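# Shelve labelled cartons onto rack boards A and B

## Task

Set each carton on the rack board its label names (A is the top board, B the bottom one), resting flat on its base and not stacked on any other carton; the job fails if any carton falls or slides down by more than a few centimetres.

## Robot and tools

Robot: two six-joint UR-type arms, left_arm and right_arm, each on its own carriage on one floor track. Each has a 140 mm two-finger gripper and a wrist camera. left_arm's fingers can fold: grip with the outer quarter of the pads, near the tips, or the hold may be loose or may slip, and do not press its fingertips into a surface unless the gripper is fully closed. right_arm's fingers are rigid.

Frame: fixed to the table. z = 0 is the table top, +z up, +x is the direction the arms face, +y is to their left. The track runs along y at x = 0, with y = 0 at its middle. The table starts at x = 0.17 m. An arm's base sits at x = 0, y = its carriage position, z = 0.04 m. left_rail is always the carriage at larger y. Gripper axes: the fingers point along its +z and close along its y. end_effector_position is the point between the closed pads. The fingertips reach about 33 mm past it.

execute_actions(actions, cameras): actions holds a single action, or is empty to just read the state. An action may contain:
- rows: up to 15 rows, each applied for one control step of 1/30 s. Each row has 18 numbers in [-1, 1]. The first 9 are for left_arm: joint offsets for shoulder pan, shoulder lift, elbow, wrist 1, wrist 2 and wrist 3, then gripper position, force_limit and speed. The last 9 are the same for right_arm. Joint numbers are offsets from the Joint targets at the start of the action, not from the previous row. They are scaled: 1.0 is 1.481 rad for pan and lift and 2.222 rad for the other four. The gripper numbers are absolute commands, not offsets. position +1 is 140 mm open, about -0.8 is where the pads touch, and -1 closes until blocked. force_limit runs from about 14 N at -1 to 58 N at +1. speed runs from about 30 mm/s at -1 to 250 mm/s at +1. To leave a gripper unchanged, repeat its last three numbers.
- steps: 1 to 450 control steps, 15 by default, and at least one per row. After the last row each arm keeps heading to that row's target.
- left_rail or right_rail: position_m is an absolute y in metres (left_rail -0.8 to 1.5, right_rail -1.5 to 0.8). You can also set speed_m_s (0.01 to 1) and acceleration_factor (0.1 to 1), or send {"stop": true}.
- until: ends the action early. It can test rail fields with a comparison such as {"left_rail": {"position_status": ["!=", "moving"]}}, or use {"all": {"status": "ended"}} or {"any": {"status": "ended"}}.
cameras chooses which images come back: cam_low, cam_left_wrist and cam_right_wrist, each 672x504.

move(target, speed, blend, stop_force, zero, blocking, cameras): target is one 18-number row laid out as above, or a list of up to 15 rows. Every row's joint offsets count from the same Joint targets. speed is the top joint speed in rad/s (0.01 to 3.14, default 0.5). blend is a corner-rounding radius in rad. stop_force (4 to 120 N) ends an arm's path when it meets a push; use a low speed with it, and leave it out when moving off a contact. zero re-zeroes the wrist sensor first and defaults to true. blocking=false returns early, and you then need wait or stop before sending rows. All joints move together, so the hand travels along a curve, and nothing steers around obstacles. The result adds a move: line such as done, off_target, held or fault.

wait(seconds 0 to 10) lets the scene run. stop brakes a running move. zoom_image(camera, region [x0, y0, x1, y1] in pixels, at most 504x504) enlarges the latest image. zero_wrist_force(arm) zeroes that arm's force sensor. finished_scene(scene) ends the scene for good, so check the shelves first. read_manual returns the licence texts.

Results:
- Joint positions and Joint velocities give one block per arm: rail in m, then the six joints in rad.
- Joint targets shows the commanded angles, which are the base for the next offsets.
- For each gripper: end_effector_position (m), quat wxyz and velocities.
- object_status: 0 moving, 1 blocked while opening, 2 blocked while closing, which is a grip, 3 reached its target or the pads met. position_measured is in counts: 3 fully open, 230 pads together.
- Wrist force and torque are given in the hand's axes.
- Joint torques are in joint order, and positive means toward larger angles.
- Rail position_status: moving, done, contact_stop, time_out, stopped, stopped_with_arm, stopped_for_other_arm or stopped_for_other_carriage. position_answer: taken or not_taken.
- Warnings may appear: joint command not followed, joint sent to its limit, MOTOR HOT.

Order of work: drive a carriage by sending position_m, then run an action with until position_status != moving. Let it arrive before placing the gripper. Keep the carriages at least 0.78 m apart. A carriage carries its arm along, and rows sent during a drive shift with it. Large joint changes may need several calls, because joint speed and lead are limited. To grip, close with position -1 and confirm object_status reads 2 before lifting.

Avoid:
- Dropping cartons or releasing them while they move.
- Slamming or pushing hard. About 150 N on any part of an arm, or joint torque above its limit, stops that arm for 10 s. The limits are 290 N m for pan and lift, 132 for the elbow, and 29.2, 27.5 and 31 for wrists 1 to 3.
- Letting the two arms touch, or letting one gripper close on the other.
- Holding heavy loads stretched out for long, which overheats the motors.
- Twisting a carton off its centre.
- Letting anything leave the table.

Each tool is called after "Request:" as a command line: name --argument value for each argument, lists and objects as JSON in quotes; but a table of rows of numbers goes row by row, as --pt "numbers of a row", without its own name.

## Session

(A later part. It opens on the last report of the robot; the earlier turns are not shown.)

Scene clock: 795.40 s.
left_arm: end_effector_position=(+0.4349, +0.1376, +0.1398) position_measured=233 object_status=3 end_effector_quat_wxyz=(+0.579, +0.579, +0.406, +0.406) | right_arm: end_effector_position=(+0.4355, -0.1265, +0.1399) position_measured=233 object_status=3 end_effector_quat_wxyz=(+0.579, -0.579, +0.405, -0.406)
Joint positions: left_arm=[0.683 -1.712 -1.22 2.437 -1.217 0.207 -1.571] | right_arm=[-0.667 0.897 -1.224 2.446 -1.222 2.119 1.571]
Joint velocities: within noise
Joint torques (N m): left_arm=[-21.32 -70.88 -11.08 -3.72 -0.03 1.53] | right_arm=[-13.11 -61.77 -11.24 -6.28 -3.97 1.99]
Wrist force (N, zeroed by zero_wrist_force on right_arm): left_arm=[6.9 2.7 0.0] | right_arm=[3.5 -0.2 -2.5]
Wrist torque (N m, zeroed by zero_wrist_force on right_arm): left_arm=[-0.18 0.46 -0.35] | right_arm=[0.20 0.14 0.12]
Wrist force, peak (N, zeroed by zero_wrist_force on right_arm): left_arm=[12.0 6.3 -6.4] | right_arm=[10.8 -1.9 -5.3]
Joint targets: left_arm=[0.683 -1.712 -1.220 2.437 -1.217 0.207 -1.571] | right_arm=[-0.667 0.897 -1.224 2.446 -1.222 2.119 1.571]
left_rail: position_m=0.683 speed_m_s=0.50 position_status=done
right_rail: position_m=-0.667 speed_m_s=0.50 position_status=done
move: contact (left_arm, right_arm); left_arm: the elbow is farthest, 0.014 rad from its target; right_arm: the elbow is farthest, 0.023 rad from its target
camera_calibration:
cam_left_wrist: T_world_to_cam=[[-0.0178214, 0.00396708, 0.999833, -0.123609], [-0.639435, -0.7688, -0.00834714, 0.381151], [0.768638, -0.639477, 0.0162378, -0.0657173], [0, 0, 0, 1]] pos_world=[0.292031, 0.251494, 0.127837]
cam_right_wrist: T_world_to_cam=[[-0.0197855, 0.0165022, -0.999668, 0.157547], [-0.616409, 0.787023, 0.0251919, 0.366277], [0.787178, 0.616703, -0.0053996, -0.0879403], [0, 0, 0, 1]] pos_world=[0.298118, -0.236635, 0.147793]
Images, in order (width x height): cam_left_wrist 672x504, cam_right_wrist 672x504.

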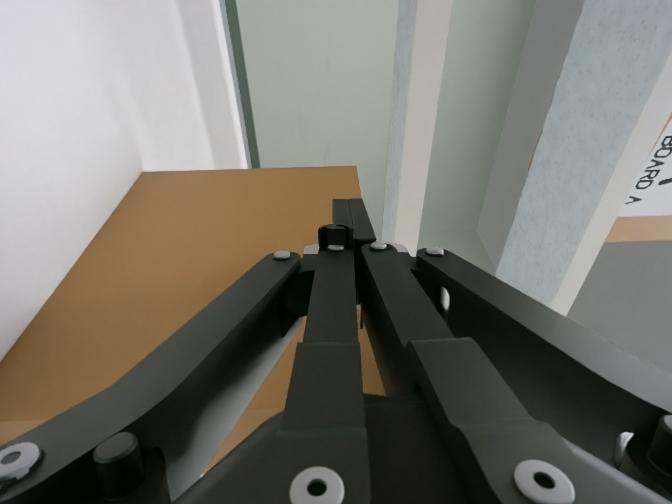

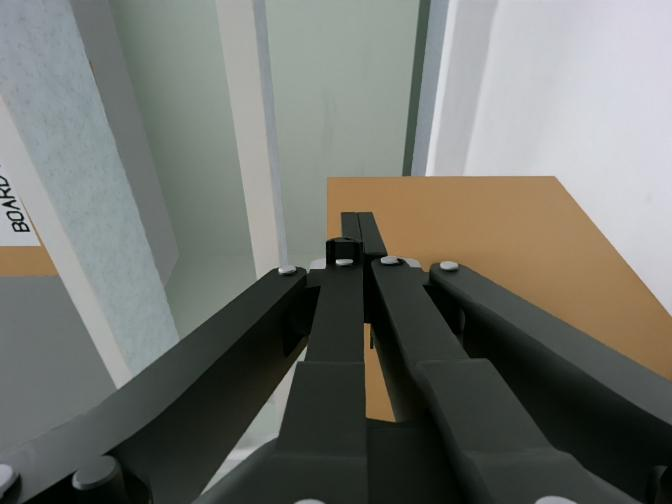

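Request:
move --target '[-0.022298, -0.014645, 0.020156, -0.010395, -0.014862, 0, -1, 0, 0, -0.003131, -0.011695, 0.016095, -0.008299, -0.002087, 0, -1, 0, 0]' --speed 0.06 --cameras '[]'

Request:
move --target '[0.007952, 0.017407, -0.023963, 0.012361, 0.005300, 0, -1, 0, 0, 0.028968, 0.017407, -0.023963, 0.012361, 0.019307, 0, -1, 0, 0]' --speed 0.02 --stop_force 10 --cameras '["cam_left_wrist", "cam_right_wrist"]'

Scene clock: 825.97 s.
left_arm: end_effector_position=(+0.4250, +0.1585, +0.1399) position_measured=233 object_status=3 end_effector_quat_wxyz=(+0.579, +0.579, +0.406, +0.406) end_effector_velocity=(+0.000, +0.003, -0.002) end_effector_angular_velocity=(+0.005, -0.001, +0.000) | right_arm: end_effector_position=(+0.4250, -0.1425, +0.1399) position_measured=233 object_status=3 end_effector_quat_wxyz=(+0.579, -0.579, +0.405, -0.406)
Joint positions: left_arm=[0.683 -1.745 -1.241 2.482 -1.24 0.175 -1.571] | right_arm=[-0.667 0.893 -1.241 2.482 -1.241 2.114 1.571]
Joint velocities: left_arm=[0 -0.002 0.001 0.005 -0.001 -0.002 0] | right_arm=[within noise]
Joint torques (N m): left_arm=[-16.87 -67.95 -3.82 -2.82 -2.97 1.19] | right_arm=[-14.54 -60.98 -5.63 -6.94 -2.98 1.9]
Wrist force (N, zeroed by zero_wrist_force on right_arm): left_arm=[0.1 -0.3 -0.1] | right_arm=[0.1 0.4 -1.0]
Wrist torque (N m, zeroed by zero_wrist_force on right_arm): left_arm=[0.00 0.09 -0.29] | right_arm=[0.12 0.04 0.08]
Wrist force, peak (N, zeroed by zero_wrist_force on right_arm): left_arm=[7.8 3.7 0.4] | right_arm=[3.6 0.0 -3.1]
Joint targets: left_arm=[0.683 -1.745 -1.241 2.482 -1.241 0.174 -1.571] | right_arm=[-0.667 0.893 -1.241 2.482 -1.241 2.114 1.571]
left_rail: position_m=0.683 speed_m_s=0.50 position_status=done
right_rail: position_m=-0.667 speed_m_s=0.50 position_status=done
move: done
No camera images: "cameras" was empty.

Scene clock: 829.07 s.
left_arm: end_effector_position=(+0.4249, +0.1386, +0.1398) position_measured=233 object_status=3 end_effector_quat_wxyz=(+0.579, +0.579, +0.406, +0.406) | right_arm: end_effector_position=(+0.4253, -0.1251, +0.1399) position_measured=233 object_status=3 end_effector_quat_wxyz=(+0.579, -0.579, +0.406, -0.406)
Joint positions: left_arm=[0.683 -1.737 -1.223 2.444 -1.221 0.183 -1.571] | right_arm=[-0.667 0.919 -1.225 2.449 -1.223 2.141 1.571]
Joint velocities: within noise
Joint torques (N m): left_arm=[-18.89 -69.35 -11.4 -3.06 -0.6 1.55] | right_arm=[-11.52 -57.72 -11.03 -5.7 -6.17 2.09]
Wrist force (N, zeroed by zero_wrist_force on right_arm): left_arm=[6.5 2.7 -1.1] | right_arm=[7.7 -3.2 -5.1]
Wrist torque (N m, zeroed by zero_wrist_force on right_arm): left_arm=[-0.05 0.36 -0.35] | right_arm=[0.28 0.24 0.16]
Wrist force, peak (N, zeroed by zero_wrist_force on right_arm): left_arm=[11.3 7.1 -7.1] | right_arm=[12.6 -2.8 -10.1]
Joint targets: left_arm=[0.683 -1.737 -1.223 2.444 -1.221 0.183 -1.571] | right_arm=[-0.667 0.919 -1.225 2.449 -1.223 2.141 1.571]
left_rail: position_m=0.683 speed_m_s=0.50 position_status=done
right_rail: position_m=-0.667 speed_m_s=0.50 position_status=done
move: contact (left_arm, right_arm); left_arm: the elbow is farthest, 0.015 rad from its target; right_arm: the elbow is farthest, 0.020 rad from its target
camera_calibration:
cam_left_wrist: T_world_to_cam=[[-0.0178216, 0.00396457, 0.999833, -0.123788], [-0.639327, -0.76889, -0.0083469, 0.375582], [0.768729, -0.639369, 0.0162375, -0.0575214], [0, 0, 0, 1]] pos_world=[0.282132, 0.252494, 0.127837]
cam_right_wrist: T_world_to_cam=[[-0.0197841, 0.0165059, -0.999668, 0.157321], [-0.616299, 0.78711, 0.0251932, 0.358815], [0.787264, 0.616592, -0.00539968, -0.0807467], [0, 0, 0, 1]] pos_world=[0.287819, -0.235236, 0.147793]
Images, in order (width x height): cam_left_wrist 672x504, cam_right_wrist 672x504.

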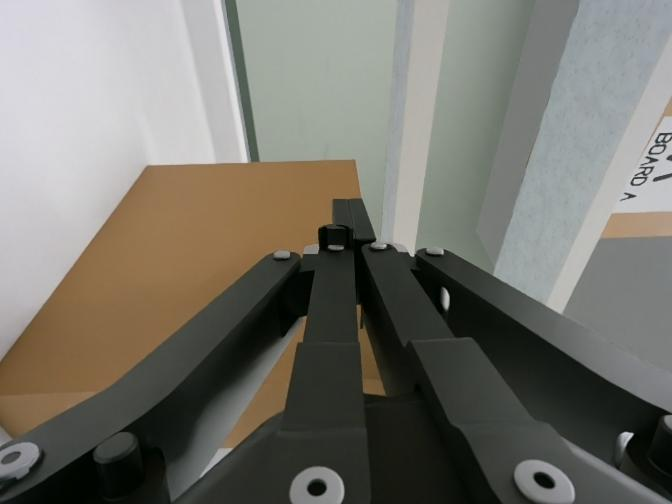

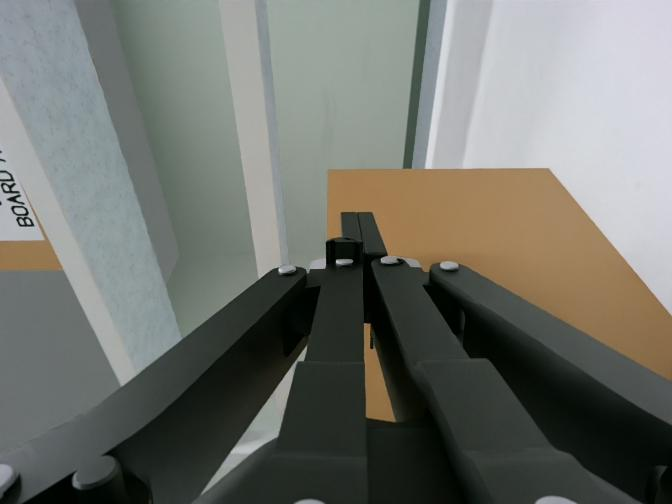

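Request:
move --pt "0.000466 0.000788 -0.001090 0.000564 0.000311 0 -1 0 0 0.004155 0.002285 -0.003150 0.001627 0.002770 0 -1 0 0" --pt "0.000575 -0.018081 -0.002510 0.014561 0.000383 0 -1 0 0 0.004555 -0.016584 -0.004571 0.015624 0.003036 0 -1 0 0" --speed '[0.01, 0.025]' --cameras '[]'

Scene clock: 900.87 s.
left_arm: end_effector_position=(+0.4250, +0.1370, +0.1518) position_measured=233 object_status=3 end_effector_quat_wxyz=(+0.579, +0.579, +0.406, +0.406) | right_arm: end_effector_position=(+0.4250, -0.1210, +0.1518) position_measured=233 object_status=3 end_effector_quat_wxyz=(+0.579, -0.579, +0.406, -0.406)
Joint positions: left_arm=[0.683 -1.736 -1.249 2.438 -1.189 0.183 -1.571] | right_arm=[-0.667 0.926 -1.25 2.439 -1.189 2.148 1.571]
Joint velocities: within noise
Joint torques (N m): left_arm=[-7.13 -77.82 -59.64 -2.08 20.65 1.81] | right_arm=[29.43 -73.82 -48.63 -3.6 -5.84 2.18]
Wrist force (N, zeroed by zero_wrist_force on right_arm): left_arm=[39.3 -8.1 -13.2] | right_arm=[40.0 8.5 -14.1]
Wrist torque (N m, zeroed by zero_wrist_force on right_arm): left_arm=[0.21 1.54 -0.22] | right_arm=[-0.11 0.98 0.01]
Wrist force, peak (N, zeroed by zero_wrist_force on right_arm): left_arm=[39.3 -8.6 -13.5] | right_arm=[41.4 -10.4 -19.3]
Joint targets: left_arm=[0.683 -1.736 -1.250 2.438 -1.189 0.184 -1.571] | right_arm=[-0.667 0.926 -1.250 2.439 -1.189 2.148 1.571]
left_rail: position_m=0.683 speed_m_s=0.50 position_status=done
right_rail: position_m=-0.667 speed_m_s=0.50 position_status=done
move: done
No camera images: "cameras" was empty.

Request:
move --pt "0 -0.048961 -0.004182 0.036815 0 0 -1 0 0 0 -0.048961 -0.004182 0.036815 0 0 -1 0 0" --pt "0 -0.095195 -0.010276 0.073725 0 0 -1 0 0 0 -0.095195 -0.010276 0.073725 0 0 -1 0 0" --pt "0 -0.138445 -0.018178 0.110454 0 0 -1 0 0 0 -0.138445 -0.018178 0.110454 0 0 -1 0 0" --pt "0 -0.178452 -0.027785 0.146727 0 0 -1 0 0 0 -0.178452 -0.027785 0.146727 0 0 -1 0 0" --pt "0 -0.214854 -0.038998 0.182202 0 0 -1 0 0 0 -0.214854 -0.038998 0.182202 0 0 -1 0 0" --pt "0 -0.247710 -0.051707 0.216809 0 0 -1 0 0 0 -0.247710 -0.051707 0.216809 0 0 -1 0 0" --pt "0 -0.276971 -0.065804 0.250410 0 0 -1 0 0 0 -0.276971 -0.065804 0.250410 0 0 -1 0 0" --pt "0 -0.302592 -0.081184 0.282867 0 0 -1 0 0 0 -0.302592 -0.081184 0.282867 0 0 -1 0 0" --speed 0.12 --blend 0.012 --cameras '["cam_low"]'

Scene clock: 928.60 s.
left_arm: end_effector_position=(+0.4250, +0.1369, +0.4049) position_measured=233 object_status=3 end_effector_quat_wxyz=(+0.579, +0.579, +0.406, +0.406) | right_arm: end_effector_position=(+0.4250, -0.1209, +0.4049) position_measured=233 object_status=3 end_effector_quat_wxyz=(+0.579, -0.579, +0.406, -0.406)
Joint positions: left_arm=[0.683 -1.736 -1.698 2.258 -0.56 0.184 -1.571] | right_arm=[-0.667 0.926 -1.698 2.258 -0.56 2.148 1.571]
Joint velocities: within noise
Joint torques (N m): left_arm=[-11.85 -42.6 -76.67 -1.6 20.54 1.58] | right_arm=[26.67 -43.14 -63.56 -4.11 -15.4 2.12]
Wrist force (N, zeroed by zero_wrist_force on right_arm): left_arm=[39.4 -8.7 -13.3] | right_arm=[39.9 9.2 -14.2]
Wrist torque (N m, zeroed by zero_wrist_force on right_arm): left_arm=[0.25 1.45 -0.24] | right_arm=[-0.15 1.05 -0.05]
Wrist force, peak (N, zeroed by zero_wrist_force on right_arm): left_arm=[44.4 -8.7 -14.9] | right_arm=[44.6 9.2 -15.6]
Joint targets: left_arm=[0.683 -1.736 -1.698 2.258 -0.560 0.184 -1.571] | right_arm=[-0.667 0.926 -1.698 2.258 -0.560 2.148 1.571]
left_rail: position_m=0.683 speed_m_s=0.50 position_status=done
right_rail: position_m=-0.667 speed_m_s=0.50 position_status=done
move: done
Images, in order (width x height): cam_low 672x504.

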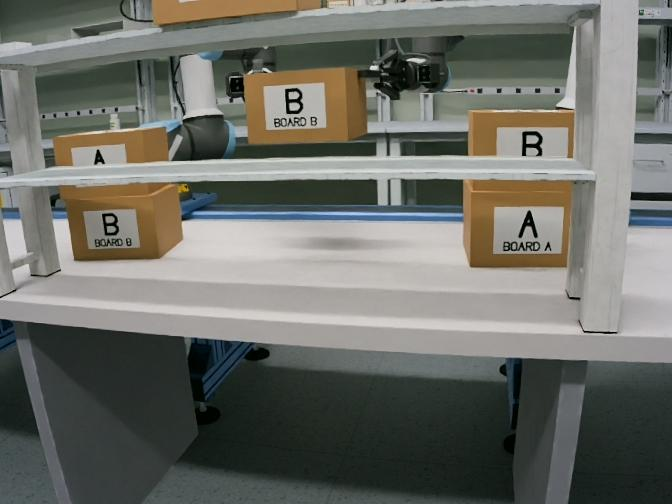

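Request:
move --pt "0.073070 0.016593 -0.009415 -0.001645 0.048702 0 -1 0 0 -0.056780 0.016593 -0.009415 -0.001645 -0.037845 0 -1 0 0" --pt "0.143398 0.037616 -0.021906 -0.003166 0.095577 0 -1 0 0 -0.107506 0.037616 -0.021906 -0.003166 -0.071654 0 -1 0 0" --pt "0.210390 0.062344 -0.037294 -0.004259 0.140229 0 -1 0 0 -0.152600 0.062344 -0.037294 -0.004259 -0.101711 0 -1 0 0" --pt "0.273452 0.090050 -0.055396 -0.004623 0.182261 0 -1 0 0 -0.192490 0.090050 -0.055396 -0.004623 -0.128298 0 -1 0 0" --pt "0.331699 0.119881 -0.076015 -0.003888 0.221083 0 -1 0 0 -0.227540 0.119881 -0.076015 -0.003888 -0.151660 0 -1 0 0" --pt "0.385405 0.151496 -0.099026 -0.001948 0.256879 0 -1 0 0 -0.258348 0.151496 -0.099026 -0.001948 -0.172193 0 -1 0 0" --pt "0.434555 0.184427 -0.124288 0.001365 0.289638 0 -1 0 0 -0.285450 0.184427 -0.124288 0.001365 -0.190257 0 -1 0 0" --pt "0.479134 0.218206 -0.151659 0.006221 0.319351 0 -1 0 0 -0.309387 0.218206 -0.151659 0.006221 -0.206212 0 -1 0 0" --speed 0.095 --blend 0.012 --cameras '["cam_low"]'

Scene clock: 944.73 s.
left_arm: end_effector_position=(+0.7838, +0.1370, +0.4048) position_measured=233 object_status=3 end_effector_quat_wxyz=(+0.579, +0.579, +0.406, +0.406) | right_arm: end_effector_position=(+0.7837, -0.1210, +0.4048) position_measured=233 object_status=3 end_effector_quat_wxyz=(+0.579, -0.579, +0.406, -0.406)
Joint positions: left_arm=[0.683 -1.026 -1.375 1.921 -0.546 0.893 -1.571] | right_arm=[-0.667 0.468 -1.375 1.921 -0.546 1.69 1.571]
Joint velocities: within noise
Joint torques (N m): left_arm=[-16.15 -39.1 -77.28 -3.61 20.42 1.61] | right_arm=[16.99 -53.62 -58.57 -2.94 -20.53 2.06]
Wrist force (N, zeroed by zero_wrist_force on right_arm): left_arm=[35.7 -9.1 -12.6] | right_arm=[37.1 8.7 -13.2]
Wrist torque (N m, zeroed by zero_wrist_force on right_arm): left_arm=[0.22 1.41 -0.23] | right_arm=[-0.17 0.85 0.00]
Wrist force, peak (N, zeroed by zero_wrist_force on right_arm): left_arm=[45.4 -7.9 -15.4] | right_arm=[46.3 10.0 -16.0]
Joint targets: left_arm=[0.683 -1.026 -1.375 1.921 -0.546 0.893 -1.571] | right_arm=[-0.667 0.468 -1.375 1.921 -0.546 1.690 1.571]
left_rail: position_m=0.683 speed_m_s=0.50 position_status=done
right_rail: position_m=-0.667 speed_m_s=0.50 position_status=done
move: done
Images, in order (width x height): cam_low 672x504.

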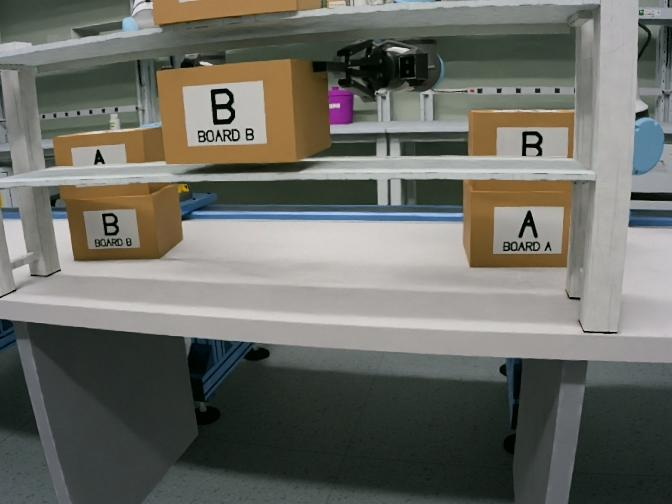

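Request:
move --pt "0 0.008692 0.005707 -0.011500 0 0 -1 0 0 0 0.008692 0.005707 -0.011500 0 0 -1 0 0" --pt "0 0.010614 0.006898 -0.013973 0 0 -1 0 0 0 0.010614 0.006898 -0.013973 0 0 -1 0 0" --speed '[0.03, 0.01]' --cameras '[]'

Scene clock: 961.83 s.
left_arm: end_effector_position=(+0.7839, +0.1370, +0.3879) position_measured=233 object_status=3 end_effector_quat_wxyz=(+0.579, +0.579, +0.406, +0.406) | right_arm: end_effector_position=(+0.7838, -0.1210, +0.3880) position_measured=233 object_status=3 end_effector_quat_wxyz=(+0.579, -0.579, +0.406, -0.406)
Joint positions: left_arm=[0.683 -1.026 -1.359 1.936 -0.577 0.893 -1.571] | right_arm=[-0.667 0.468 -1.359 1.936 -0.577 1.69 1.571]
Joint velocities: within noise
Joint torques (N m): left_arm=[-21.47 -43.68 -54.12 -12.61 19.02 1.24] | right_arm=[17.17 -54.23 -41.56 -13.49 -19.22 2.21]
Wrist force (N, zeroed by zero_wrist_force on right_arm): left_arm=[35.2 -8.2 -12.0] | right_arm=[36.2 7.7 -12.4]
Wrist torque (N m, zeroed by zero_wrist_force on right_arm): left_arm=[0.22 1.36 -0.23] | right_arm=[-0.19 0.79 0.00]
Wrist force, peak (N, zeroed by zero_wrist_force on right_arm): left_arm=[36.4 -8.8 -12.5] | right_arm=[37.7 8.3 -12.8]
Joint targets: left_arm=[0.683 -1.026 -1.359 1.936 -0.577 0.893 -1.571] | right_arm=[-0.667 0.468 -1.359 1.937 -0.577 1.690 1.571]
left_rail: position_m=0.683 speed_m_s=0.50 position_status=done
right_rail: position_m=-0.667 speed_m_s=0.50 position_status=done
move: done
No camera images: "cameras" was empty.

Request:
move --target '[0, 0.001941, 0.001180, -0.002474, 0, 0, -1, 0, 0, 0, 0.001941, 0.001180, -0.002474, 0, 0, -1, 0, 0]' --speed 0.01 --cameras '[]'

Scene clock: 971.97 s.
left_arm: end_effector_position=(+0.7839, +0.1370, +0.3849) position_measured=233 object_status=3 end_effector_quat_wxyz=(+0.579, +0.579, +0.406, +0.406) | right_arm: end_effector_position=(+0.7838, -0.1210, +0.3850) position_measured=233 object_status=3 end_effector_quat_wxyz=(+0.579, -0.579, +0.406, -0.406)
Joint positions: left_arm=[0.683 -1.026 -1.356 1.939 -0.583 0.893 -1.571] | right_arm=[-0.667 0.468 -1.356 1.939 -0.583 1.69 1.571]
Joint velocities: within noise
Joint torques (N m): left_arm=[-20.49 -45.15 -52.95 -12.95 18.51 1.09] | right_arm=[21.75 -52.99 -41.04 -13.63 -18.51 2.15]
Wrist force (N, zeroed by zero_wrist_force on right_arm): left_arm=[35.1 -7.8 -12.1] | right_arm=[36.5 8.0 -12.9]
Wrist torque (N m, zeroed by zero_wrist_force on right_arm): left_arm=[0.25 1.41 -0.22] | right_arm=[-0.11 0.74 0.00]
Wrist force, peak (N, zeroed by zero_wrist_force on right_arm): left_arm=[35.8 -8.4 -12.2] | right_arm=[37.0 8.5 -13.0]
Joint targets: left_arm=[0.683 -1.026 -1.356 1.939 -0.583 0.893 -1.571] | right_arm=[-0.667 0.468 -1.356 1.939 -0.583 1.690 1.571]
left_rail: position_m=0.683 speed_m_s=0.50 position_status=done
right_rail: position_m=-0.667 speed_m_s=0.50 position_status=done
move: done
No camera images: "cameras" was empty.

Request:
move --target '[0, 0.001958, 0.001169, -0.002474, 0, 0, -1, 0, 0, 0, 0.001958, 0.001169, -0.002474, 0, 0, -1, 0, 0]' --speed 0.008 --cameras '[]'

speed must be a number from 0.01 to 3.14 (rad/s); nothing of the call was run

Request:
move --target '[0, 0.001958, 0.001169, -0.002474, 0, 0, -1, 0, 0, 0, 0.001958, 0.001169, -0.002474, 0, 0, -1, 0, 0]' --speed 0.01 --cameras '[]'

Scene clock: 979.50 s.
left_arm: end_effector_position=(+0.7839, +0.1370, +0.3821) position_measured=233 object_status=3 end_effector_quat_wxyz=(+0.579, +0.579, +0.406, +0.406) | right_arm: end_effector_position=(+0.7838, -0.1210, +0.3821) position_measured=233 object_status=3 end_effector_quat_wxyz=(+0.579, -0.579, +0.406, -0.406)
Joint positions: left_arm=[0.683 -1.026 -1.353 1.941 -0.588 0.893 -1.571] | right_arm=[-0.667 0.468 -1.353 1.942 -0.588 1.69 1.571]
Joint velocities: within noise
Joint torques (N m): left_arm=[-22.59 -27.65 -43.01 -7.53 18.14 1.3] | right_arm=[22.71 -46.12 -37.07 -10.89 -17.66 1.98]
Wrist force (N, zeroed by zero_wrist_force on right_arm): left_arm=[38.4 8.6 -17.2] | right_arm=[39.9 0.1 -17.5]
Wrist torque (N m, zeroed by zero_wrist_force on right_arm): left_arm=[-0.33 1.34 -0.44] | right_arm=[0.13 0.86 0.09]
Wrist force, peak (N, zeroed by zero_wrist_force on right_arm): left_arm=[38.4 8.6 -17.2] | right_arm=[40.2 1.9 -17.2]
Joint targets: left_arm=[0.683 -1.026 -1.353 1.941 -0.588 0.893 -1.571] | right_arm=[-0.667 0.468 -1.353 1.942 -0.588 1.690 1.571]
left_rail: position_m=0.683 speed_m_s=0.50 position_status=done
right_rail: position_m=-0.667 speed_m_s=0.50 position_status=done
move: done
No camera images: "cameras" was empty.

Request:
move --pt "0 -0.000655 -0.000390 0.000825 0 0 -1 0 0 0 -0.000655 -0.000390 0.000825 0 0 -1 0 0" --pt "0.002052 -0.003076 0.001656 0.000393 0.001368 0 -1 0 0 -0.003518 -0.003076 0.001656 0.000393 -0.002345 0 -1 0 0" --pt "0.008207 -0.010341 0.007794 -0.000902 0.005470 0 -1 0 0 -0.014072 -0.010341 0.007794 -0.000902 -0.009379 0 -1 0 0" --pt "-0.077956 -0.076631 0.059779 -0.008703 -0.051959 0 -1 0 0 0.028259 -0.076631 0.059779 -0.008703 0.018835 0 -1 0 0" --pt "-0.204392 -0.150887 0.112424 -0.011856 -0.136231 0 -1 0 0 0.095691 -0.150887 0.112424 -0.011856 0.063780 0 -1 0 0" --pt "-0.392363 -0.337220 0.070226 0.154537 -0.261516 0 -1 0 0 0.194203 -0.337220 0.070226 0.154537 0.129440 0 -1 0 0" --speed '[0.02, 0.012, 0.04, 0.12, 0.25, 0.35]' --blend '[0, 0, 0.003, 0.015, 0.02, 0]' --cameras '["cam_low"]'

Scene clock: 1023.10 s.
left_arm: end_effector_position=(+0.4801, +0.1764, +0.5507) position_measured=233 object_status=3 end_effector_quat_wxyz=(+0.579, +0.579, +0.406, +0.406) | right_arm: end_effector_position=(+0.4801, -0.1604, +0.5507) position_measured=233 object_status=3 end_effector_quat_wxyz=(+0.579, -0.579, +0.406, -0.406)
Joint positions: left_arm=[0.683 -1.607 -1.852 2.098 -0.245 0.312 -1.571] | right_arm=[-0.667 0.756 -1.853 2.098 -0.245 1.977 1.571]
Joint velocities: within noise
Joint torques (N m): left_arm=[-17.53 -40.37 -60.07 2.25 -2.31 1] | right_arm=[12.39 -34.85 -50.51 0.36 3.38 2.02]
Wrist force (N, zeroed by zero_wrist_force on right_arm): left_arm=[0.1 -0.5 0.2] | right_arm=[2.4 -3.0 -0.8]
Wrist torque (N m, zeroed by zero_wrist_force on right_arm): left_arm=[-0.07 0.08 -0.29] | right_arm=[-0.62 -0.54 0.02]
Wrist force, peak (N, zeroed by zero_wrist_force on right_arm): left_arm=[38.5 13.6 -18.7] | right_arm=[40.4 -1.3 -18.9]
Joint targets: left_arm=[0.683 -1.607 -1.853 2.097 -0.245 0.312 -1.571] | right_arm=[-0.667 0.756 -1.853 2.098 -0.245 1.977 1.571]
left_rail: position_m=0.683 speed_m_s=0.50 position_status=done
right_rail: position_m=-0.667 speed_m_s=0.50 position_status=done
move: done
Images, in order (width x height): cam_low 672x504.

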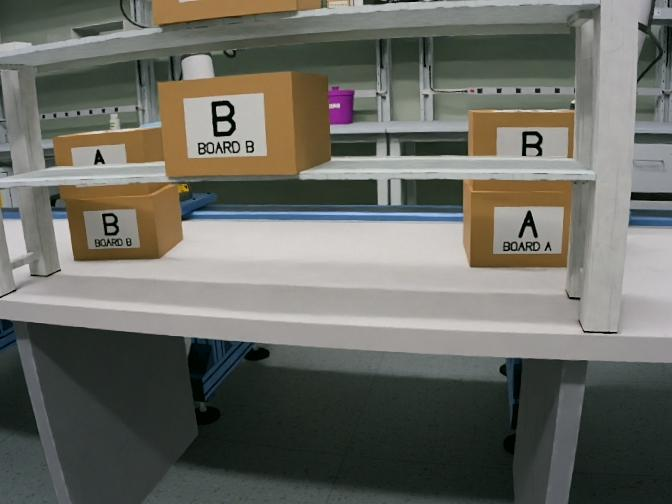

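Request:
execute_actions --actions '[{"left_rail": {"position_m": 1.05}, "right_rail": {"position_m": -0.30}, "steps": 120, "until": {"all": {"status": "ended"}}}]' --cameras '[]'

Request:
zero_wrist_force --arm "right_arm"

Request:
move --pt "-0.117567 -0.156142 0.060085 0.043986 -0.078360 0 -1 0 0 0.166957 0.122018 -0.064129 -0.017198 0.111279 0 -1 0 0" --pt "-0.117567 -0.100220 0.148891 -0.082093 -0.078360 0 -1 0 0 0.166957 0.185953 0.007891 -0.131831 0.111279 0 -1 0 0" --pt "-0.117567 0.025352 0.216642 -0.233539 -0.078360 0 -1 0 0 0.166957 0.285562 0.056700 -0.247031 0.111279 0 -1 0 0" --speed '[0.4, 0.4, 0.3]' --blend 0.02 --stop_force 20 --cameras '["cam_left_wrist", "cam_right_wrist"]'

Scene clock: 1076.87 s.
left_arm: end_effector_position=(+0.4800, +0.5433, +0.5508) position_measured=233 object_status=3 end_effector_quat_wxyz=(+0.579, +0.579, +0.406, +0.406) end_effector_velocity=(+0.000, +0.001, +0.000) end_effector_angular_velocity=(+0.000, +0.000, +0.000) | right_arm: end_effector_position=(+0.4801, +0.2065, +0.5508) position_measured=233 object_status=3 end_effector_quat_wxyz=(+0.579, -0.579, +0.406, -0.406) end_effector_velocity=(+0.000, +0.001, +0.000) end_effector_angular_velocity=(-0.002, +0.000, +0.000)
Joint positions: left_arm=[1.05 -1.607 -1.853 2.097 -0.245 0.312 -1.571] | right_arm=[-0.3 0.756 -1.853 2.098 -0.245 1.977 1.571]
Joint velocities: left_arm=[0.001 -0.001 0 0 0.001 -0.001 -0.001] | right_arm=[0.001 0.001 0 0 0.001 0.001 -0.001]
Joint torques (N m): left_arm=[10.57 -19.69 -51.82 -3.36 -1.98 1.28] | right_arm=[6.55 -13.91 -43.43 -0.2 2.71 1.85]
Wrist force (N, zeroed by zero_wrist_force on right_arm): left_arm=[0.2 -0.5 0.2] | right_arm=[2.3 -3.0 -0.8]
Wrist torque (N m, zeroed by zero_wrist_force on right_arm): left_arm=[-0.05 0.06 -0.29] | right_arm=[-0.61 -0.53 0.02]
Wrist force, peak (N, zeroed by zero_wrist_force on right_arm): left_arm=[3.1 -1.3 -0.6] | right_arm=[3.9 -3.1 -1.2]
Joint targets: left_arm=[1.050 -1.607 -1.853 2.097 -0.245 0.312 -1.571] | right_arm=[-0.300 0.756 -1.853 2.098 -0.245 1.977 1.571]
Tool commands: left_gripper/position=-1.0 left_gripper/force_limit=+0.0 left_gripper/speed=+0.0 right_gripper/position=-1.0 right_gripper/force_limit=+0.0 right_gripper/speed=+0.0
left_rail: position_m=1.050 speed_m_s=0.50 position_status=done
right_rail: position_m=-0.300 speed_m_s=0.50 position_status=done
No camera images: "cameras" was empty.

Wrist force sensor zeroed.

Scene clock: 1080.43 s.
left_arm: end_effector_position=(+0.4350, +0.6384, +0.3000) position_measured=233 object_status=3 end_effector_quat_wxyz=(+0.579, +0.579, +0.406, +0.406) | right_arm: end_effector_position=(+0.4350, +0.3206, +0.2999) position_measured=233 object_status=3 end_effector_quat_wxyz=(+0.579, -0.579, +0.406, -0.406)
Joint positions: left_arm=[1.05 -1.782 -1.815 2.579 -0.764 0.138 -1.571] | right_arm=[-0.3 1.003 -1.43 2.224 -0.794 2.224 1.571]
Joint velocities: within noise
Joint torques (N m): left_arm=[-15.26 7.13 -25.74 -2.62 -1.52 0.7] | right_arm=[10.23 -35.47 -24.01 -6.31 3.37 2.2]
Wrist force (N, zeroed by zero_wrist_force on right_arm): left_arm=[0.2 -0.2 0.7] | right_arm=[-0.1 0.7 -0.7]
Wrist torque (N m, zeroed by zero_wrist_force on right_arm): left_arm=[0.01 0.06 -0.29] | right_arm=[0.09 0.05 0.03]
Wrist force, peak (N, zeroed by zero_wrist_force on right_arm): left_arm=[-1.4 -1.1 1.5] | right_arm=[2.3 0.3 -0.1]
Joint targets: left_arm=[1.050 -1.782 -1.815 2.579 -0.764 0.138 -1.571] | right_arm=[-0.300 1.003 -1.430 2.224 -0.794 2.224 1.571]
left_rail: position_m=1.050 speed_m_s=0.50 position_status=done
right_rail: position_m=-0.300 speed_m_s=0.50 position_status=done
move: done
camera_calibration:
cam_left_wrist: T_world_to_cam=[[-0.0178334, 0.00410544, 0.999833, -0.285866], [-0.639328, -0.76889, -0.00824618, 0.767638], [0.768727, -0.639368, 0.0163367, 0.251641], [0, 0, 0, 1]] pos_world=[0.292232, 0.752294, 0.288037]
cam_right_wrist: T_world_to_cam=[[-0.019705, 0.0165671, -0.999669, 0.310067], [-0.616301, 0.787108, 0.0251927, 0.00993158], [0.787264, 0.616593, -0.00529969, -0.362506], [0, 0, 0, 1]] pos_world=[0.297619, 0.210564, 0.307793]
Images, in order (width x height): cam_left_wrist 672x504, cam_right_wrist 672x504.

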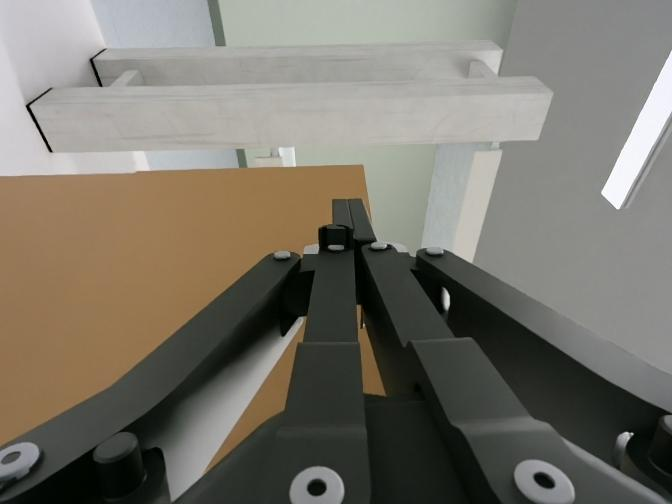

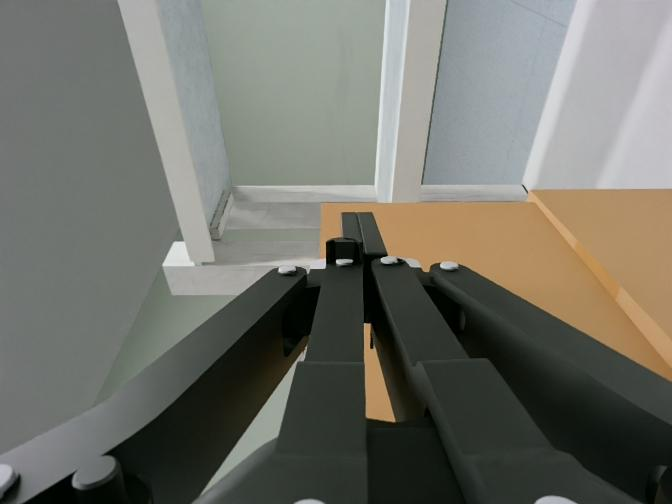

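Request:
move --target '[0.029202, 0.064218, -0.030195, -0.012608, 0.019464, 0, -1, 0, 0, 0.022201, 0.040467, -0.033917, 0.006945, 0.014797, 0, -1, 0, 0]' --speed 0.024 --stop_force 10 --cameras '["cam_left_wrist", "cam_right_wrist"]'

Scene clock: 1103.90 s.
left_arm: end_effector_position=(+0.4373, +0.6162, +0.3006) position_measured=233 object_status=3 end_effector_quat_wxyz=(+0.579, +0.579, +0.406, +0.406) | right_arm: end_effector_position=(+0.4382, +0.3432, +0.3001) position_measured=233 object_status=3 end_effector_quat_wxyz=(+0.579, -0.579, +0.406, -0.406)
Joint positions: left_arm=[1.05 -1.757 -1.762 2.541 -0.779 0.162 -1.571] | right_arm=[-0.3 1.022 -1.396 2.181 -0.785 2.243 1.571]
Joint velocities: within noise
Joint torques (N m): left_arm=[-18.68 -35.64 -31.95 0.58 -0.47 0.71] | right_arm=[-11.79 -59.97 -25.72 -5.51 -6.18 2.13]
Wrist force (N, zeroed by zero_wrist_force on right_arm): left_arm=[9.3 0.0 -4.0] | right_arm=[7.1 -3.0 -5.3]
Wrist torque (N m, zeroed by zero_wrist_force on right_arm): left_arm=[-0.01 0.38 -0.31] | right_arm=[0.21 0.21 0.10]
Wrist force, peak (N, zeroed by zero_wrist_force on right_arm): left_arm=[13.4 1.7 -5.4] | right_arm=[11.9 -3.1 -8.2]
Joint targets: left_arm=[1.050 -1.757 -1.762 2.541 -0.779 0.162 -1.571] | right_arm=[-0.300 1.022 -1.396 2.181 -0.785 2.243 1.571]
left_rail: position_m=1.050 speed_m_s=0.50 position_status=done
right_rail: position_m=-0.300 speed_m_s=0.50 position_status=done
move: contact (left_arm, right_arm); left_arm: the shoulder lift is farthest, 0.042 rad from its target; right_arm: the elbow is farthest, 0.032 rad from its target
camera_calibration:
cam_left_wrist: T_world_to_cam=[[-0.0178334, 0.00410544, 0.999833, -0.286334], [-0.639328, -0.76889, -0.00824618, 0.752044], [0.768727, -0.639368, 0.0163367, 0.235669], [0, 0, 0, 1]] pos_world=[0.294532, 0.730094, 0.288637]
cam_right_wrist: T_world_to_cam=[[-0.0197822, 0.0165072, -0.999668, 0.309994], [-0.616236, 0.787158, 0.0251926, -0.00584183], [0.787313, 0.61653, -0.00539939, -0.378867], [0, 0, 0, 1]] pos_world=[0.300819, 0.233064, 0.307993]
Images, in order (width x height): cam_left_wrist 672x504, cam_right_wrist 672x504.

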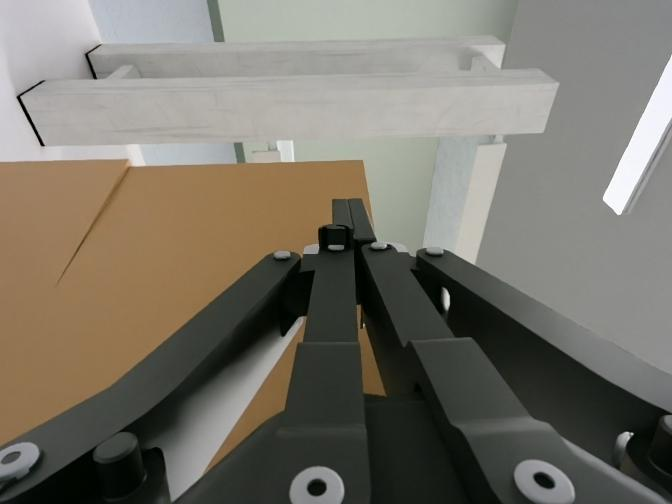

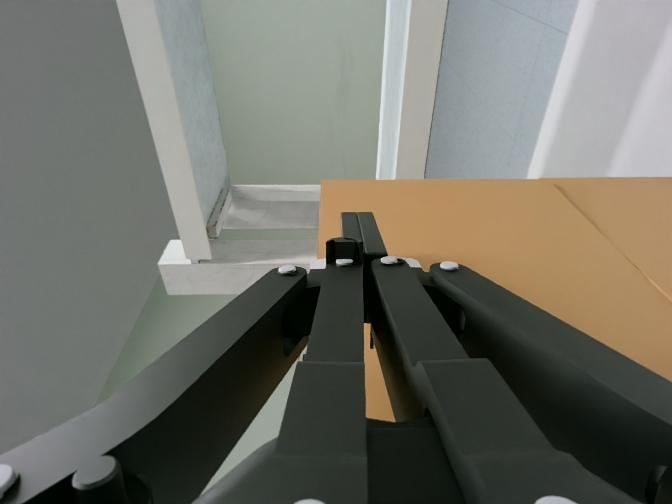

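Request:
move --target '[-0.027850, -0.036117, 0.016989, 0.007084, -0.018563, 0, -1, 0, 0, -0.005290, -0.022132, 0.018576, -0.003825, -0.003526, 0, -1, 0, 0]' --speed 0.06 --cameras '[]'

Request:
execute_actions --actions '[{"left_rail": {"position_m": 1.052}, "right_rail": {"position_m": -0.3021}, "steps": 60, "until": {"all": {"status": "ended"}}}]' --cameras '[]'

Request:
move --target '[0.019028, 0.059126, -0.027604, -0.011804, 0.012683, 0, -1, 0, 0, 0.026546, 0.038498, -0.032263, 0.006604, 0.017693, 0, -1, 0, 0]' --speed 0.024 --stop_force 10 --cameras '["cam_left_wrist", "cam_right_wrist"]'

Scene clock: 1143.47 s.
left_arm: end_effector_position=(+0.4300, +0.6365, +0.3000) position_measured=233 object_status=3 end_effector_quat_wxyz=(+0.579, +0.579, +0.406, +0.406) | right_arm: end_effector_position=(+0.4300, +0.3226, +0.2999) position_measured=233 object_status=3 end_effector_quat_wxyz=(+0.579, -0.579, +0.406, -0.406)
Joint positions: left_arm=[1.05 -1.799 -1.815 2.579 -0.764 0.121 -1.571] | right_arm=[-0.3 1.014 -1.428 2.222 -0.794 2.235 1.571]
Joint velocities: within noise
Joint torques (N m): left_arm=[-11.47 -34.29 -25.28 1.81 -2.31 0.97] | right_arm=[-14.5 -62.52 -22.5 -6.09 -3.07 2.2]
Wrist force (N, zeroed by zero_wrist_force on right_arm): left_arm=[0.1 -0.2 0.4] | right_arm=[-0.5 0.6 -1.0]
Wrist torque (N m, zeroed by zero_wrist_force on right_arm): left_arm=[0.03 0.09 -0.29] | right_arm=[0.06 0.17 0.04]
Wrist force, peak (N, zeroed by zero_wrist_force on right_arm): left_arm=[10.1 -0.2 -4.7] | right_arm=[7.3 -3.1 -5.4]
Joint targets: left_arm=[1.050 -1.799 -1.815 2.579 -0.764 0.121 -1.571] | right_arm=[-0.300 1.014 -1.429 2.222 -0.794 2.235 1.571]
left_rail: position_m=1.050 speed_m_s=0.50 position_status=done
right_rail: position_m=-0.300 speed_m_s=0.50 position_status=done
move: done
No camera images: "cameras" was empty.

Scene clock: 1144.00 s.
left_arm: end_effector_position=(+0.4300, +0.6387, +0.3000) position_measured=233 object_status=3 end_effector_quat_wxyz=(+0.579, +0.579, +0.406, +0.406) | right_arm: end_effector_position=(+0.4300, +0.3204, +0.2999) position_measured=233 object_status=3 end_effector_quat_wxyz=(+0.579, -0.579, +0.406, -0.406)
Joint positions: left_arm=[1.052 -1.799 -1.815 2.579 -0.764 0.121 -1.571] | right_arm=[-0.302 1.014 -1.429 2.222 -0.794 2.235 1.571]
Joint velocities: within noise
Joint torques (N m): left_arm=[-15.19 -31.85 -27.57 1.75 -2.22 0.85] | right_arm=[-14.74 -61.39 -23.85 -5.59 -2.49 1.73]
Wrist force (N, zeroed by zero_wrist_force on right_arm): left_arm=[0.2 -0.3 0.5] | right_arm=[-0.5 0.9 -0.9]
Wrist torque (N m, zeroed by zero_wrist_force on right_arm): left_arm=[0.00 0.07 -0.30] | right_arm=[0.15 0.16 0.03]
Wrist force, peak (N, zeroed by zero_wrist_force on right_arm): left_arm=[-0.9 -0.4 0.4] | right_arm=[-0.5 0.9 -0.9]
Joint targets: left_arm=[1.052 -1.799 -1.815 2.579 -0.764 0.121 -1.571] | right_arm=[-0.302 1.014 -1.429 2.222 -0.794 2.235 1.571]
Tool commands: left_gripper/position=-1.0 left_gripper/force_limit=+0.0 left_gripper/speed=+0.0 right_gripper/position=-1.0 right_gripper/force_limit=+0.0 right_gripper/speed=+0.0
left_rail: position_m=1.052 speed_m_s=0.50 position_status=done
right_rail: position_m=-0.302 speed_m_s=0.50 position_status=done
No camera images: "cameras" was empty.

Scene clock: 1147.37 s.
left_arm: end_effector_position=(+0.4297, +0.6161, +0.3005) position_measured=233 object_status=3 end_effector_quat_wxyz=(+0.579, +0.579, +0.406, +0.406) | right_arm: end_effector_position=(+0.4304, +0.3427, +0.3001) position_measured=233 object_status=3 end_effector_quat_wxyz=(+0.579, -0.579, +0.406, -0.406)
Joint positions: left_arm=[1.052 -1.782 -1.763 2.542 -0.779 0.138 -1.571] | right_arm=[-0.302 1.036 -1.396 2.181 -0.785 2.258 1.571]
Joint velocities: within noise
Joint torques (N m): left_arm=[-18.26 -36.33 -27.95 1.04 -0.24 0.62] | right_arm=[-13.24 -59.36 -25.61 -4.93 -5.85 1.76]
Wrist force (N, zeroed by zero_wrist_force on right_arm): left_arm=[6.7 2.9 -4.7] | right_arm=[6.5 -3.9 -4.3]
Wrist torque (N m, zeroed by zero_wrist_force on right_arm): left_arm=[-0.07 0.26 -0.34] | right_arm=[0.17 0.33 0.10]
Wrist force, peak (N, zeroed by zero_wrist_force on right_arm): left_arm=[10.7 4.1 -8.0] | right_arm=[11.9 -4.3 -5.6]
Joint targets: left_arm=[1.052 -1.782 -1.763 2.542 -0.779 0.138 -1.571] | right_arm=[-0.302 1.036 -1.396 2.181 -0.785 2.258 1.571]
left_rail: position_m=1.052 speed_m_s=0.50 position_status=done
right_rail: position_m=-0.302 speed_m_s=0.50 position_status=done
move: contact (left_arm, right_arm); left_arm: the shoulder lift is farthest, 0.035 rad from its target; right_arm: the elbow is farthest, 0.031 rad from its target
camera_calibration:
cam_left_wrist: T_world_to_cam=[[-0.0178218, 0.00396206, 0.999833, -0.286267], [-0.639218, -0.76898, -0.00834665, 0.747095], [0.768819, -0.639261, 0.0162372, 0.241309], [0, 0, 0, 1]] pos_world=[0.286932, 0.729894, 0.288537]
cam_right_wrist: T_world_to_cam=[[-0.0197822, 0.0165072, -0.999668, 0.309846], [-0.616236, 0.787158, 0.0251926, -0.0103336], [0.787313, 0.61653, -0.00539939, -0.372479], [0, 0, 0, 1]] pos_world=[0.293019, 0.232664, 0.307993]
Images, in order (width x height): cam_left_wrist 672x504, cam_right_wrist 672x504.

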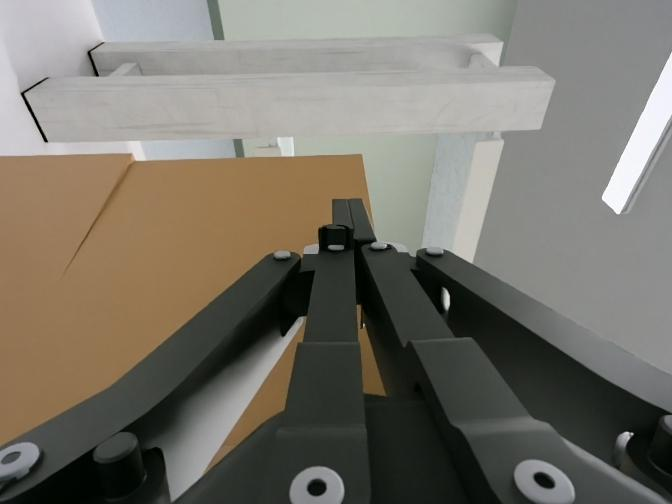

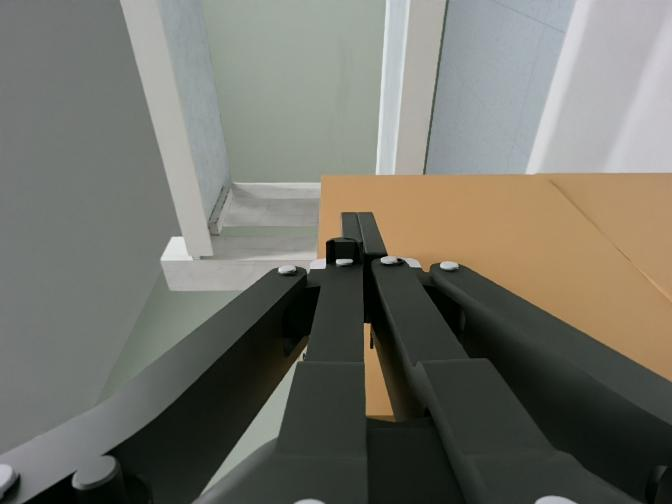

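Request:
move --pt "0.001786 0.004689 -0.001664 -0.001461 0.001190 0 -1 0 0 0.002379 0.002994 -0.002272 0.000277 0.001586 0 -1 0 0" --pt "0.001978 -0.010695 -0.007481 0.014609 0.001318 0 -1 0 0 0.002578 -0.007887 -0.006356 0.011613 0.001718 0 -1 0 0" --speed '[0.01, 0.025]' --cameras '[]'

Scene clock: 1200.80 s.
left_arm: end_effector_position=(+0.4300, +0.6132, +0.3119) position_measured=233 object_status=3 end_effector_quat_wxyz=(+0.579, +0.579, +0.406, +0.406) | right_arm: end_effector_position=(+0.4300, +0.3460, +0.3118) position_measured=233 object_status=3 end_effector_quat_wxyz=(+0.579, -0.579, +0.406, -0.406)
Joint positions: left_arm=[1.052 -1.779 -1.779 2.526 -0.747 0.14 -1.571] | right_arm=[-0.302 1.04 -1.407 2.167 -0.759 2.262 1.571]
Joint velocities: within noise
Joint torques (N m): left_arm=[-6.49 -40.97 -75.47 -1.73 22.37 0.63] | right_arm=[30.02 -65.7 -63.43 -3.61 -6.51 2.04]
Wrist force (N, zeroed by zero_wrist_force on right_arm): left_arm=[41.8 -9.8 -14.3] | right_arm=[42.0 10.2 -14.5]
Wrist torque (N m, zeroed by zero_wrist_force on right_arm): left_arm=[0.30 1.53 -0.21] | right_arm=[-0.35 1.16 -0.05]
Wrist force, peak (N, zeroed by zero_wrist_force on right_arm): left_arm=[35.3 23.7 -28.7] | right_arm=[40.4 -13.2 -18.5]
Joint targets: left_arm=[1.052 -1.779 -1.779 2.526 -0.747 0.141 -1.571] | right_arm=[-0.302 1.040 -1.407 2.167 -0.759 2.262 1.571]
left_rail: position_m=1.052 speed_m_s=0.50 position_status=done
right_rail: position_m=-0.302 speed_m_s=0.50 position_status=done
move: done
No camera images: "cameras" was empty.

Request:
move --pt "0.018675 0.016326 -0.020181 0.009299 0.012447 0 -1 0 0 -0.018708 -0.028806 0.010668 0.008531 -0.012469 0 -1 0 0" --pt "0.035209 0.032168 -0.040293 0.018852 0.023467 0 -1 0 0 -0.038645 -0.058126 0.020692 0.018050 -0.025757 0 -1 0 0" --pt "0.049878 0.047637 -0.060375 0.028624 0.033245 0 -1 0 0 -0.059943 -0.087924 0.030041 0.028562 -0.039953 0 -1 0 0" --pt "0.062961 0.062844 -0.080467 0.038580 0.041964 0 -1 0 0 -0.082732 -0.118157 0.038686 0.040068 -0.055142 0 -1 0 0" --pt "0.074783 0.077924 -0.100612 0.048674 0.049844 0 -1 0 0 -0.107130 -0.148806 0.046597 0.052584 -0.071404 0 -1 0 0" --pt "0.085467 0.092916 -0.120836 0.058906 0.056965 0 -1 0 0 -0.133304 -0.179777 0.053746 0.066079 -0.088850 0 -1 0 0" --pt "0.095188 0.107883 -0.141171 0.069265 0.063444 0 -1 0 0 -0.161410 -0.210998 0.060102 0.080532 -0.107583 0 -1 0 0" --pt "0.104121 0.122890 -0.161647 0.079739 0.069398 0 -1 0 0 -0.191604 -0.242395 0.065636 0.095924 -0.127707 0 -1 0 0" --speed 0.08 --blend 0.01 --cameras '["cam_low"]'

Scene clock: 1234.23 s.
left_arm: end_effector_position=(+0.4689, +0.4617, +0.4049) position_measured=233 object_status=3 end_effector_quat_wxyz=(+0.579, +0.579, +0.406, +0.406) | right_arm: end_effector_position=(+0.4691, +0.1945, +0.4049) position_measured=233 object_status=3 end_effector_quat_wxyz=(+0.579, -0.579, +0.406, -0.406)
Joint positions: left_arm=[1.052 -1.625 -1.597 2.167 -0.57 0.295 -1.571] | right_arm=[-0.302 0.757 -1.766 2.313 -0.546 1.978 1.571]
Joint velocities: within noise
Joint torques (N m): left_arm=[-8.15 -15.48 -78.78 -2.35 23.38 0.8] | right_arm=[8.93 -36.14 -48.79 -4.46 -23.28 1.82]
Wrist force (N, zeroed by zero_wrist_force on right_arm): left_arm=[41.9 -9.4 -14.0] | right_arm=[42.1 8.7 -13.4]
Wrist torque (N m, zeroed by zero_wrist_force on right_arm): left_arm=[0.27 1.60 -0.21] | right_arm=[-0.41 1.13 -0.06]
Wrist force, peak (N, zeroed by zero_wrist_force on right_arm): left_arm=[42.3 -9.5 -14.3] | right_arm=[43.4 9.0 -13.7]
Joint targets: left_arm=[1.052 -1.625 -1.597 2.167 -0.570 0.295 -1.571] | right_arm=[-0.302 0.756 -1.767 2.313 -0.546 1.978 1.571]
left_rail: position_m=1.052 speed_m_s=0.50 position_status=done
right_rail: position_m=-0.302 speed_m_s=0.50 position_status=done
move: done
Images, in order (width x height): cam_low 672x504.

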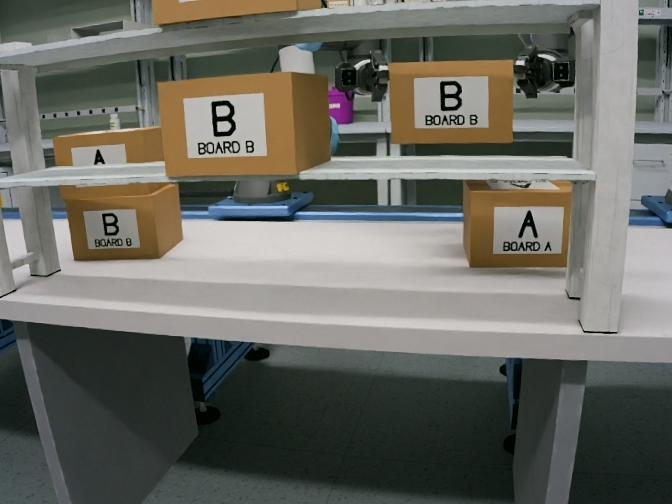

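Request:
move --pt "0.072503 0.020789 -0.013626 -0.000230 0.048324 0 -1 0 0 -0.058887 0.029414 -0.015234 -0.004371 -0.039249 0 -1 0 0" --pt "0.141124 0.045772 -0.030813 0.000305 0.094062 0 -1 0 0 -0.108760 0.063176 -0.034216 -0.007891 -0.072491 0 -1 0 0" --pt "0.205541 0.074298 -0.051376 0.001855 0.136996 0 -1 0 0 -0.150793 0.100296 -0.056669 -0.010180 -0.100506 0 -1 0 0" --pt "0.265427 0.105720 -0.075133 0.004669 0.176911 0 -1 0 0 -0.186159 0.139787 -0.082311 -0.010859 -0.124078 0 -1 0 0" --pt "0.320456 0.139389 -0.101900 0.008995 0.213590 0 -1 0 0 -0.216029 0.180659 -0.110864 -0.009548 -0.143987 0 -1 0 0" --pt "0.370304 0.174655 -0.131494 0.015084 0.246814 0 -1 0 0 -0.241577 0.221924 -0.142048 -0.005868 -0.161015 0 -1 0 0" --speed 0.09 --blend 0.012 --cameras '["cam_low"]'

Scene clock: 1318.27 s.
left_arm: end_effector_position=(+0.7736, +0.4616, +0.4048) position_measured=233 object_status=3 end_effector_quat_wxyz=(+0.579, +0.579, +0.406, +0.406) | right_arm: end_effector_position=(+0.7737, +0.1944, +0.4049) position_measured=233 object_status=3 end_effector_quat_wxyz=(+0.579, -0.579, +0.406, -0.406)
Joint positions: left_arm=[1.052 -1.076 -1.338 1.875 -0.536 0.843 -1.571] | right_arm=[-0.302 0.399 -1.438 1.997 -0.559 1.62 1.571]
Joint velocities: within noise
Joint torques (N m): left_arm=[-24.13 -45.91 -79.29 -3.89 21.41 0.84] | right_arm=[18.96 -47.83 -58.09 -3.45 -22.43 2]
Wrist force (N, zeroed by zero_wrist_force on right_arm): left_arm=[39.2 -10.3 -13.6] | right_arm=[40.9 9.7 -13.9]
Wrist torque (N m, zeroed by zero_wrist_force on right_arm): left_arm=[0.28 1.55 -0.21] | right_arm=[-0.30 0.92 -0.06]
Wrist force, peak (N, zeroed by zero_wrist_force on right_arm): left_arm=[49.9 -10.1 -17.1] | right_arm=[50.7 9.4 -16.3]
Joint targets: left_arm=[1.052 -1.076 -1.338 1.874 -0.536 0.843 -1.571] | right_arm=[-0.302 0.399 -1.438 1.997 -0.559 1.620 1.571]
left_rail: position_m=1.052 speed_m_s=0.50 position_status=done
right_rail: position_m=-0.302 speed_m_s=0.50 position_status=done
move: done
Images, in order (width x height): cam_low 672x504.

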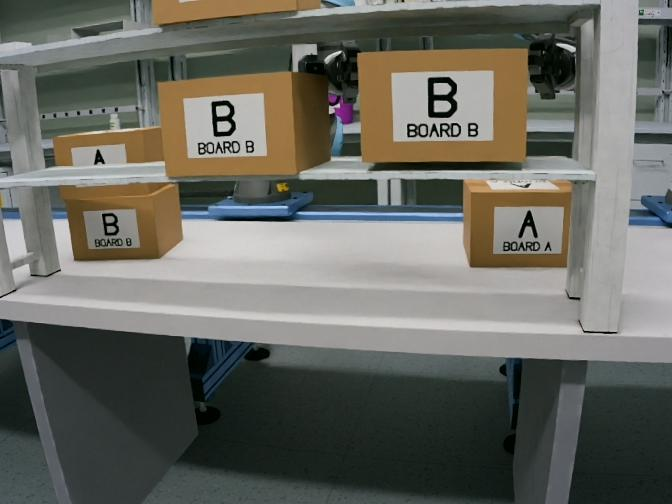

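Request:
move --pt "0 0.009068 0.006006 -0.012050 0 0 -1 0 0 0 0.009880 0.006302 -0.012887 0 0 -1 0 0" --pt "0 0.011582 0.007545 -0.015265 0 0 -1 0 0 0 0.012627 0.007920 -0.016336 0 0 -1 0 0" --speed '[0.03,0.01]' --cameras '[]'

Scene clock: 1338.13 s.
left_arm: end_effector_position=(+0.7738, +0.4616, +0.3861) position_measured=233 object_status=3 end_effector_quat_wxyz=(+0.579, +0.579, +0.406, +0.406) | right_arm: end_effector_position=(+0.7739, +0.1944, +0.3860) position_measured=233 object_status=3 end_effector_quat_wxyz=(+0.579, -0.579, +0.406, -0.406)
Joint positions: left_arm=[1.052 -1.076 -1.321 1.891 -0.57 0.843 -1.571] | right_arm=[-0.302 0.399 -1.419 2.015 -0.595 1.62 1.571]
Joint velocities: within noise
Joint torques (N m): left_arm=[-22.8 -36.12 -47.03 -9.69 20.69 0.69] | right_arm=[20.75 -46.1 -39.96 -13.21 -20.46 1.79]
Wrist force (N, zeroed by zero_wrist_force on right_arm): left_arm=[39.2 2.5 -14.9] | right_arm=[44.1 5.8 -15.7]
Wrist torque (N m, zeroed by zero_wrist_force on right_arm): left_arm=[-0.08 1.50 -0.35] | right_arm=[-0.17 1.02 -0.04]
Wrist force, peak (N, zeroed by zero_wrist_force on right_arm): left_arm=[39.8 -10.2 -13.4] | right_arm=[44.1 6.6 -15.6]
Joint targets: left_arm=[1.052 -1.076 -1.321 1.891 -0.570 0.843 -1.571] | right_arm=[-0.302 0.399 -1.419 2.015 -0.596 1.620 1.571]
left_rail: position_m=1.052 speed_m_s=0.50 position_status=done
right_rail: position_m=-0.302 speed_m_s=0.50 position_status=done
move: done
No camera images: "cameras" was empty.

Request:
move --target '[0,0.000943,0.000577,-0.001206,0,0,-1,0,0,0,0.001030,0.000607,-0.001293,0,0,-1,0,0]' --speed 0.01 --cameras '[]'

Scene clock: 1347.67 s.
left_arm: end_effector_position=(+0.7737, +0.4616, +0.3845) position_measured=233 object_status=3 end_effector_quat_wxyz=(+0.579, +0.579, +0.406, +0.406) | right_arm: end_effector_position=(+0.7739, +0.1944, +0.3845) position_measured=233 object_status=3 end_effector_quat_wxyz=(+0.579, -0.579, +0.406, -0.406)
Joint positions: left_arm=[1.052 -1.076 -1.32 1.892 -0.573 0.843 -1.571] | right_arm=[-0.302 0.399 -1.418 2.016 -0.598 1.62 1.571]
Joint velocities: within noise
Joint torques (N m): left_arm=[-26.13 -10.75 -30.24 -2.22 20.18 0.56] | right_arm=[29.48 -28.47 -32.66 -7.03 -19.67 1.89]
Wrist force (N, zeroed by zero_wrist_force on right_arm): left_arm=[42.6 27.4 -22.3] | right_arm=[47.0 -9.5 -24.0]
Wrist torque (N m, zeroed by zero_wrist_force on right_arm): left_arm=[-0.82 1.57 -0.68] | right_arm=[0.23 0.91 0.15]
Wrist force, peak (N, zeroed by zero_wrist_force on right_arm): left_arm=[42.6 27.4 -22.3] | right_arm=[47.0 -9.5 -24.0]
Joint targets: left_arm=[1.052 -1.076 -1.319 1.892 -0.573 0.843 -1.571] | right_arm=[-0.302 0.399 -1.418 2.016 -0.598 1.620 1.571]
left_rail: position_m=1.052 speed_m_s=0.50 position_status=done
right_rail: position_m=-0.302 speed_m_s=0.50 position_status=done
move: done
No camera images: "cameras" was empty.


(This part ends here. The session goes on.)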